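# Press the marked end of an ivory rocker switch down

## Task

Push the marked end of the ivory rocker switch down until it stays down on its own, with the switch still lying flat; finish with neither arm touching the switch, and with any drink can, parts box and small stack bin still upright.

## Robot and tools

Robot: two arms, left_arm and right_arm, each with six joints and a two-finger gripper. Joint order for each arm, used in every command and every per-joint list in results: waist, shoulder, elbow, wrist pitch, wrist yaw, wrist roll. Stated ranges in rad: waist -2.618 to 3.054, shoulder 0.000 to 3.142, elbow 0.000 to 3.142, wrist pitch -1.571 to 1.571, wrist yaw -1.571 to 1.571, wrist roll -2.094 to 2.094. A real end stop can be up to 0.059 rad from the stated value.

Frame: all hand positions and orientations are in the scene frame, metres. Origin sits at table-top height halfway between the two arms' nominal bases; +z is up, +x points out over the table, and left_arm is on the +y side (image left/right does not match these names). Printed hand positions and orientations can be wrong by a few cm, more at long reach. The gripper fingers point along its own +z and open along its own y; end_effector_position is the point between the pads, about 1 cm behind the tips.

Row format: every command row has 14 numbers, each in [-1, 1], always for both arms: left_arm's six joint values then its opening, then right_arm's six joint values then its opening. The joint values are offsets, not poses: they are added to that arm's Joint targets as they stand when the action (or move) begins, not to the previous row. Scale: 1.0 equals 2.224 rad for waist, shoulder and elbow, and 8.485 rad for the three wrist joints. The opening value is absolute: +1 fully open, -1 closed. To leave an arm still, send 0 for its joints and repeat its current opening (0 is itself an opening command).

execute_actions(actions, cameras): actions is a list of actions; each action is a list of up to 15 rows, one row per 1/30 s step; if fewer than 15, the last row is held for the remaining steps. An empty list just reports state and images. Each new action starts again from the current Joint targets, so repeating an offset moves further. An action asking a joint more than 0.059 rad beyond its range is rejected for both arms; a malformed action or a failing first action rejects the whole call. Joints cannot lead their measured angles by more than 0.339 rad (big three) or 2.2 rad (wrists) per step, and targets that would shift a gripper over 200 mm get scaled back, so large moves need several actions.

move(target, speed, blend, opening_speed, blocking, cameras): target is one 14-number row or a list of up to 15 rows; every row's offsets count from the same starting Joint targets. All joints travel together, so grippers follow curves. speed is in rad/s for the joint with the longest way (0.01 to 12.57, default 0.5), one value or one per target. blend (rad) rounds corners between listed targets; default 0 stops at each. opening_speed (0.2 or more, per second on the -1..+1 scale) ramps the gripper. blocking=false returns after about 0.5 s while it keeps running. The result adds a move: line, e.g. done, off_target (rested more than 0.035 rad from target), moving, held, fault, and limits=held if steps were withheld. done does not prove contact or its absence. Moves ignore obstacles and the other arm.

wait(seconds 0 to 10): lets time run with last commands held; a running move continues. stop(): brakes a running move; it needs stopping distance. zoom_image(camera, region): camera is cam_head_left or cam_head_right; region [x0, y0, x1, y1] in pixels of the 896x504 image, at most 504 by 504. finished_scene(scene): ends the scene number given (1 to 3); irreversible.

Results: end_effector_position and end_effector_quat_wxyz per arm; Joint positions (rad, plus finger-pad gap in m, 0.094 when open) and Joint velocities (rad/s, m/s; may read within noise); Joint targets, the base for your next offsets; Tool commands; grip_measured on the opening scale; Joint torques (N m, positive toward larger angle, includes arm weight, offsets and noise; the first three joints wrap at ±28). Action calls also list joint positions at some steps. joint sent to its limit means a joint reached its end; joint command not followed means the clearance check altered targets. MOTOR HOT warns of heating; OVER-TEMPERATURE FAULT folds that arm away for the rest of the scene. Camera calibration lines give K, distortion and T_world_to_cam for projecting scene points into images, accurate to a few mm near image centre.

Cautions: approach the switch slowly and press only a little past contact; a target far beyond contact or a fast move pushes hard. After pressing, command targets back above the switch so the arm stops pushing and lifts clear. Do not strike or tip the can, parts box or stack bin, knock anything off the table, let the arms hit or squeeze each other, or hold an arm stretched or straining, which heats motors.

Each tool is called in YAML: its name, and indented under it one key for each argument.

## Session

move:
  target: [0.18, -0.45, 0, 0, 0, 0, -1, -0.18, -0.45, 0, 0, 0, 0, -1]
  speed: 2.5

Scene clock: 1.40 s.
left_arm: end_effector_position=(+0.2576, +0.3364, +0.4381) grip_measured=-0.995 end_effector_quat_wxyz=(+0.890, -0.007, +0.436, +0.136) | right_arm: end_effector_position=(+0.2322, -0.3534, +0.4099) grip_measured=-0.997 end_effector_quat_wxyz=(+0.865, +0.074, +0.456, -0.198)
Joint positions: left_arm=[0.459 0.513 0.411 0.789 0.214 -0.036 0] | right_arm=[-0.512 0.568 0.353 0.831 -0.128 0.026 0]
Joint velocities: within noise
Joint torques (N m): left_arm=[0.42 0.77 8.65 1.46 -0.05 -0.02] | right_arm=[-0.47 0.83 7.97 1.55 -0.02 -0.03]
Heat: left arm: 25 °C; right arm: 28 °C.
Joint targets: left_arm=[0.465 0.503 0.421 0.784 0.216 -0.036] | right_arm=[-0.518 0.559 0.360 0.835 -0.133 0.026]
move: done

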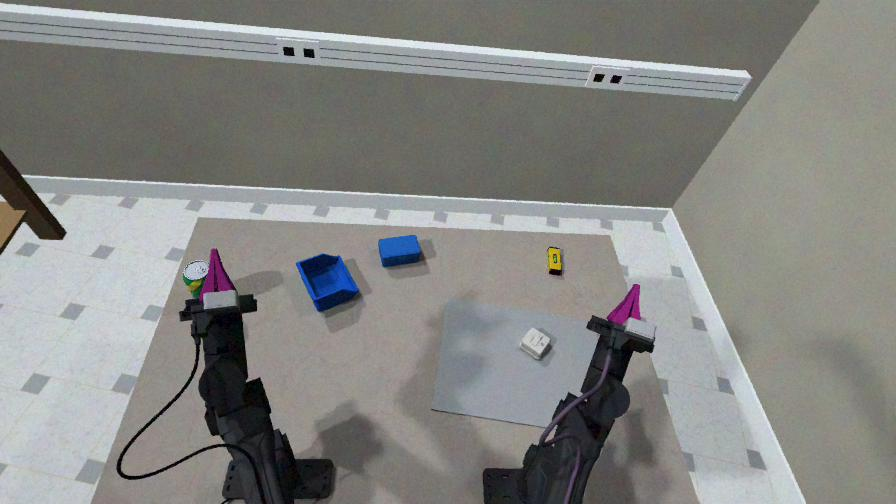

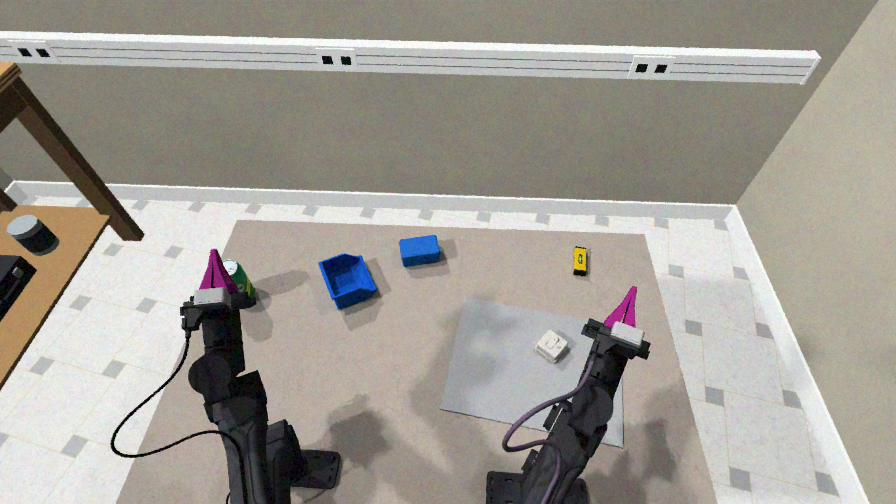

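zoom_image:
  camera: "cam_head_left"
  region: [507, 319, 563, 369]

zoom_image:
  camera: "cam_head_right"
  region: [524, 322, 580, 372]

Scaled by 9.000 from the camera's 896x504 image, which has a finer 1280x720 frame.

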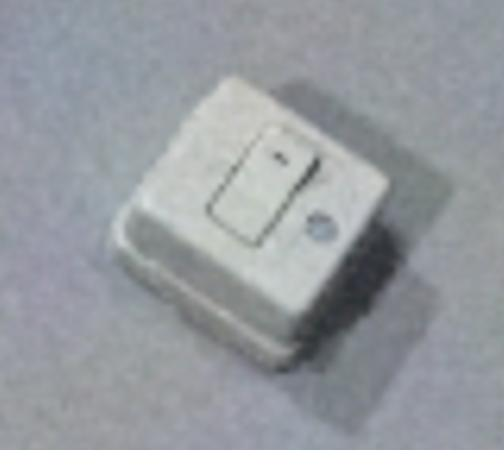

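Scaled by 9.000 from the camera's 896x504 image, which has a finer 1280x720 frame.

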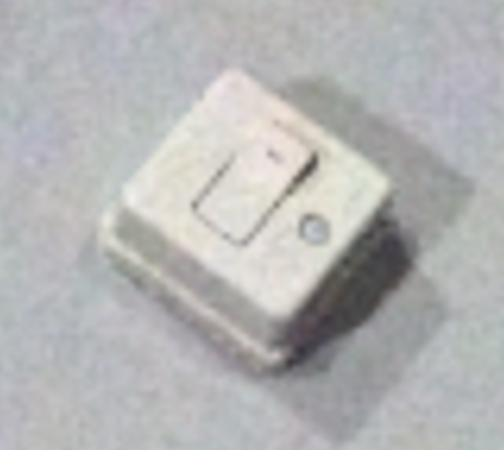

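move:
  target:
    - [0, 0, 0, 0, 0, 0, -1, 0.1604, 0.5931, 0.4703, -0.2265, 0.0157, -0.0031, -1]
    - [0, 0, 0, 0, 0, 0, -1, 0.1604, 0.6079, 0.4123, -0.2094, 0.0157, -0.0031, -1]
    - [0, 0, 0, 0, 0, 0, -1, 0.1604, 0.6079, 0.4033, -0.2059, 0.0157, -0.0031, -1]
    - [0, 0, 0, 0, 0, 0, -1, 0.1604, 0.5481, 0.4703, -0.2265, 0.0157, -0.0031, -1]
  speed: [2.0, 0.3, 0.1, 1.0]

zoom_image:
  camera: "cam_head_left"
  region: [507, 319, 563, 369]

Scene clock: 8.20 s.
left_arm: end_effector_position=(+0.2578, +0.3365, +0.4378) grip_measured=-0.995 end_effector_quat_wxyz=(+0.889, -0.007, +0.437, +0.136) | right_arm: end_effector_position=(+0.3462, -0.3079, +0.0845) grip_measured=-0.997 end_effector_quat_wxyz=(+0.041, +0.098, +0.994, +0.001)
Joint positions: left_arm=[0.459 0.513 0.411 0.787 0.214 -0.036 0] | right_arm=[-0.163 1.797 1.382 -1.075 -0.01 0.004 0]
Joint velocities: within noise
Joint torques (N m): left_arm=[0.39 0.72 8.54 1.48 -0.07 -0.02] | right_arm=[0.24 -8.5 8.59 0.41 0.11 -0.07]
Heat: left arm: 26 °C; right arm: 30 °C.
Joint targets: left_arm=[0.465 0.503 0.421 0.784 0.216 -0.036] | right_arm=[-0.161 1.778 1.406 -1.087 0.000 -0.001]
move: done

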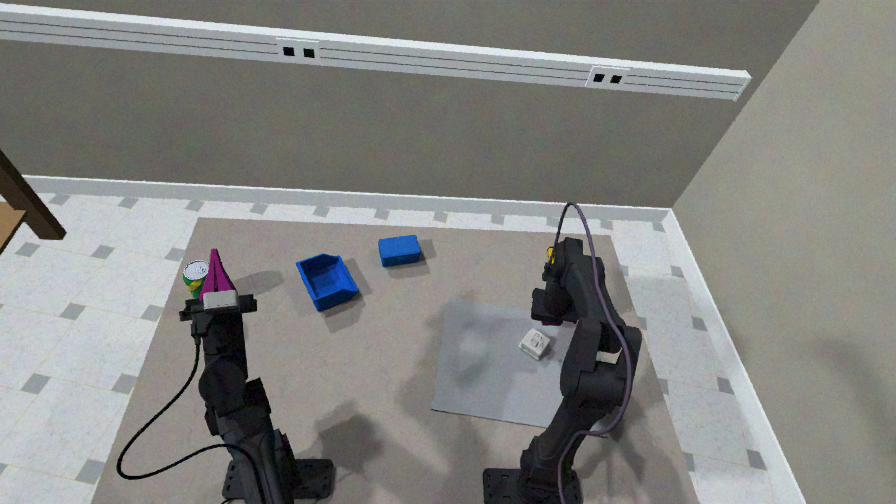

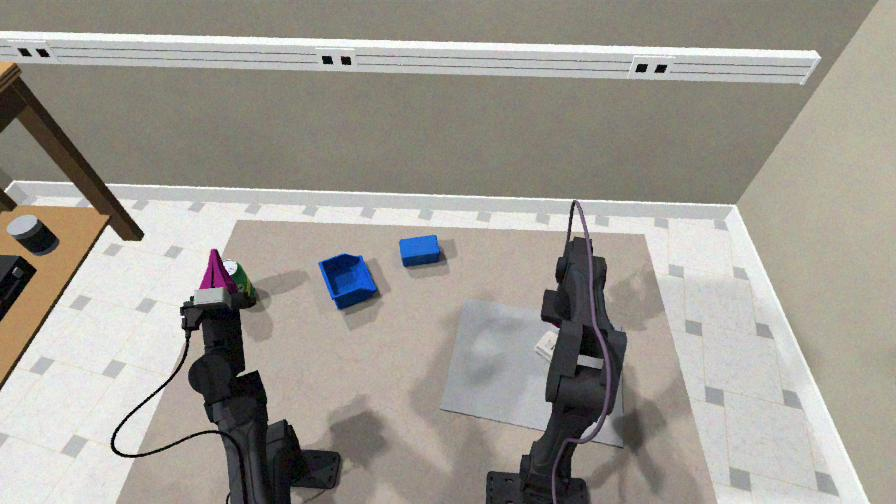

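Scaled by 9.000 from the camera's 896x504 image, which has a finer 1280x720 frame.

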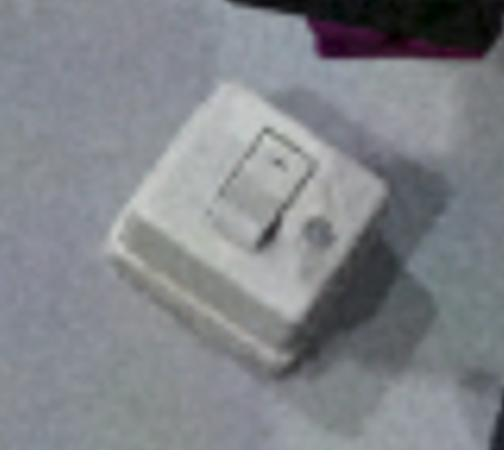

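finished_scene:
  scene: 2

The scene is finished: the task was done.


## Next scene

The same job, from a new start.

move:
  target: [0.18, -0.45, 0, 0, 0, 0, -1, -0.18, -0.45, 0, 0, 0, 0, -1]
  speed: 2.5

Scene clock: 1.43 s.
left_arm: end_effector_position=(+0.2362, +0.3700, +0.4293) grip_measured=-0.995 end_effector_quat_wxyz=(+0.899, -0.121, +0.386, +0.169) | right_arm: end_effector_position=(+0.2063, -0.3617, +0.4471) grip_measured=-0.997 end_effector_quat_wxyz=(+0.897, +0.149, +0.361, -0.209)
Joint positions: left_arm=[0.41 0.501 0.327 0.914 -0.072 -0.052 0] | right_arm=[-0.396 0.614 0.385 1.008 0.14 0.026 0]
Joint velocities: within noise
Joint torques (N m): left_arm=[0.47 0.92 8.38 1.42 0.04 -0.04] | right_arm=[-0.44 0.99 7.68 1.21 -0.15 -0.03]
Heat: left arm: 24 °C; right arm: 27 °C.
Joint targets: left_arm=[0.415 0.491 0.336 0.909 -0.072 -0.052] | right_arm=[-0.401 0.608 0.393 1.009 0.134 0.026]
move: done

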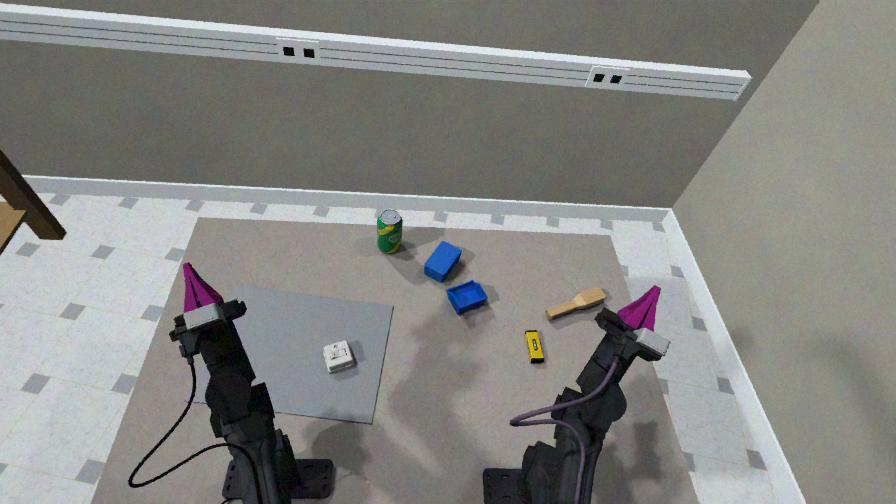

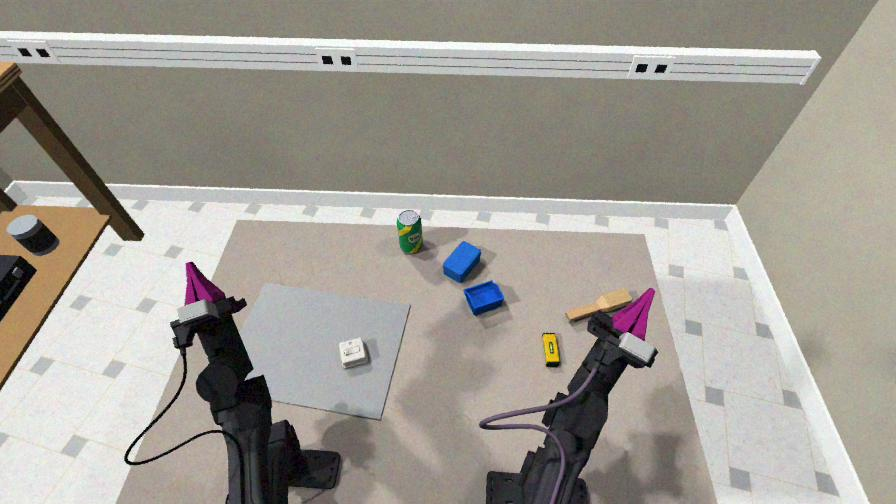

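zoom_image:
  camera: "cam_head_right"
  region: [325, 328, 381, 378]

zoom_image:
  camera: "cam_head_left"
  region: [311, 331, 367, 381]

Scaled by 9.000 from the camera's 896x504 image, which has a finer 1280x720 frame.

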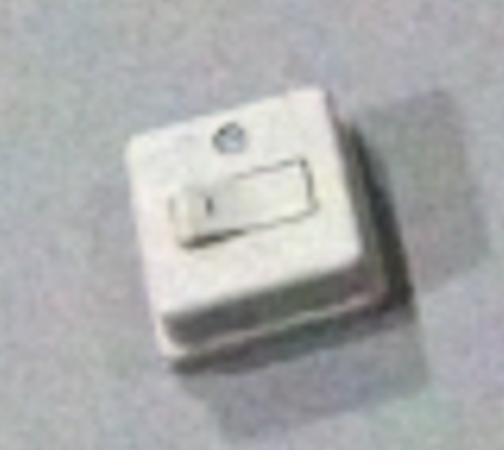

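Scaled by 9.000 from the camera's 896x504 image, which has a finer 1280x720 frame.

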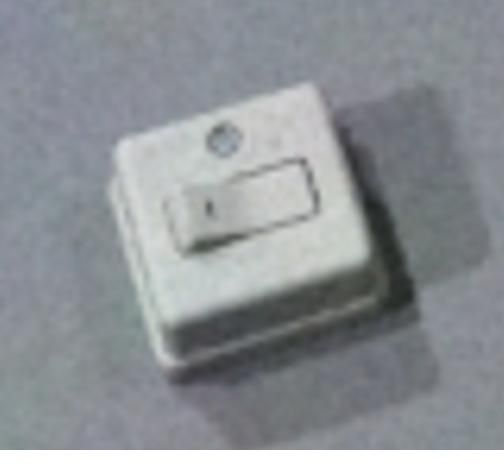

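move:
  target:
    - [-0.3169, 0.5031, 0.3367, -0.2299, 0.0085, 0.0061, -1, 0, 0, 0, 0, 0, 0, -1]
    - [-0.3169, 0.5213, 0.2853, -0.2127, 0.0085, 0.0061, -1, 0, 0, 0, 0, 0, 0, -1]
    - [-0.3169, 0.5213, 0.2763, -0.2092, 0.0085, 0.0061, -1, 0, 0, 0, 0, 0, 0, -1]
    - [-0.3169, 0.4581, 0.3367, -0.2299, 0.0085, 0.0061, -1, 0, 0, 0, 0, 0, 0, -1]
  speed: [2.0, 0.3, 0.1, 1.0]

zoom_image:
  camera: "cam_head_right"
  region: [325, 328, 381, 378]

Scene clock: 7.97 s.
left_arm: end_effector_position=(+0.2975, +0.1924, +0.0807) grip_measured=-0.995 end_effector_quat_wxyz=(+0.040, +0.144, +0.989, -0.002) | right_arm: end_effector_position=(+0.2066, -0.3618, +0.4468) grip_measured=-0.997 end_effector_quat_wxyz=(+0.896, +0.149, +0.361, -0.209)
Joint positions: left_arm=[-0.285 1.526 1.071 -1.035 -0.008 -0.012 0] | right_arm=[-0.396 0.614 0.385 1.006 0.14 0.026 0]
Joint velocities: within noise
Joint torques (N m): left_arm=[-0.38 -6.52 8.17 0.6 0.12 0.08] | right_arm=[-0.43 0.99 7.68 1.21 -0.14 -0.02]
Heat: left arm: 25 °C; right arm: 28 °C.
Joint targets: left_arm=[-0.290 1.510 1.085 -1.041 0.000 -0.001] | right_arm=[-0.401 0.608 0.393 1.009 0.134 0.026]
move: done

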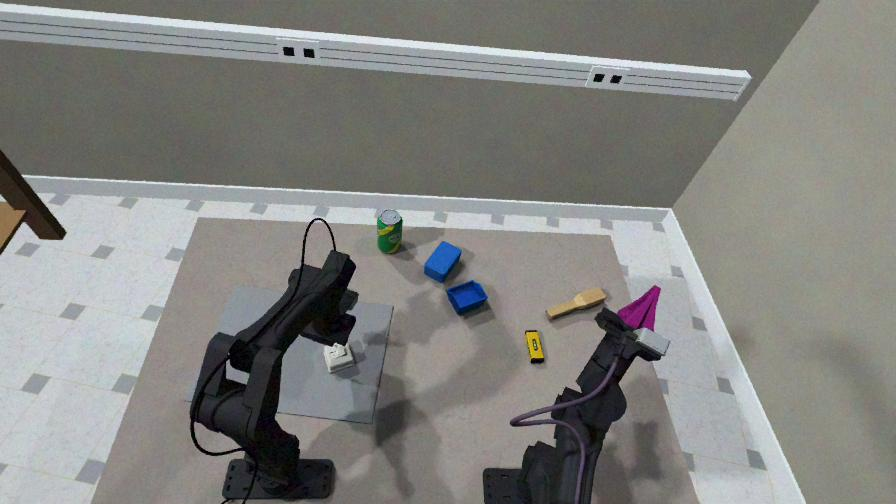

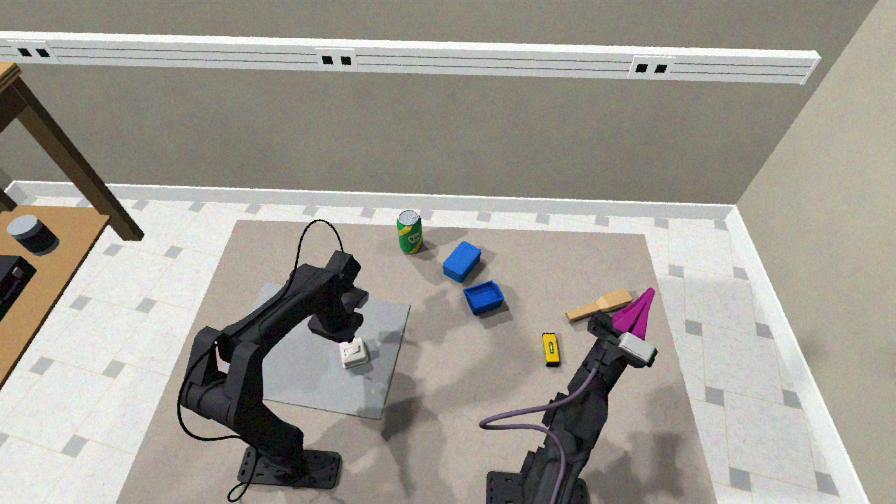

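Scaled by 9.000 from the camera's 896x504 image, which has a finer 1280x720 frame.

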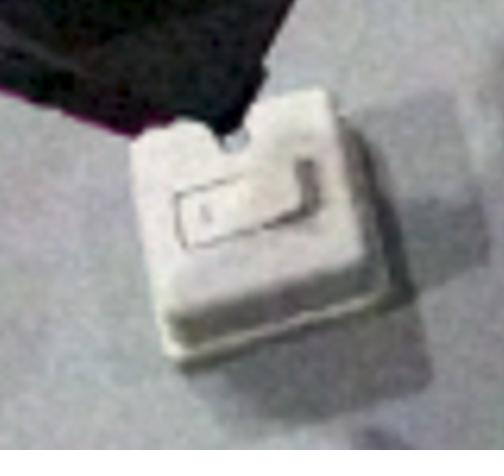

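finished_scene:
  scene: 3

The scene is finished: the task was done.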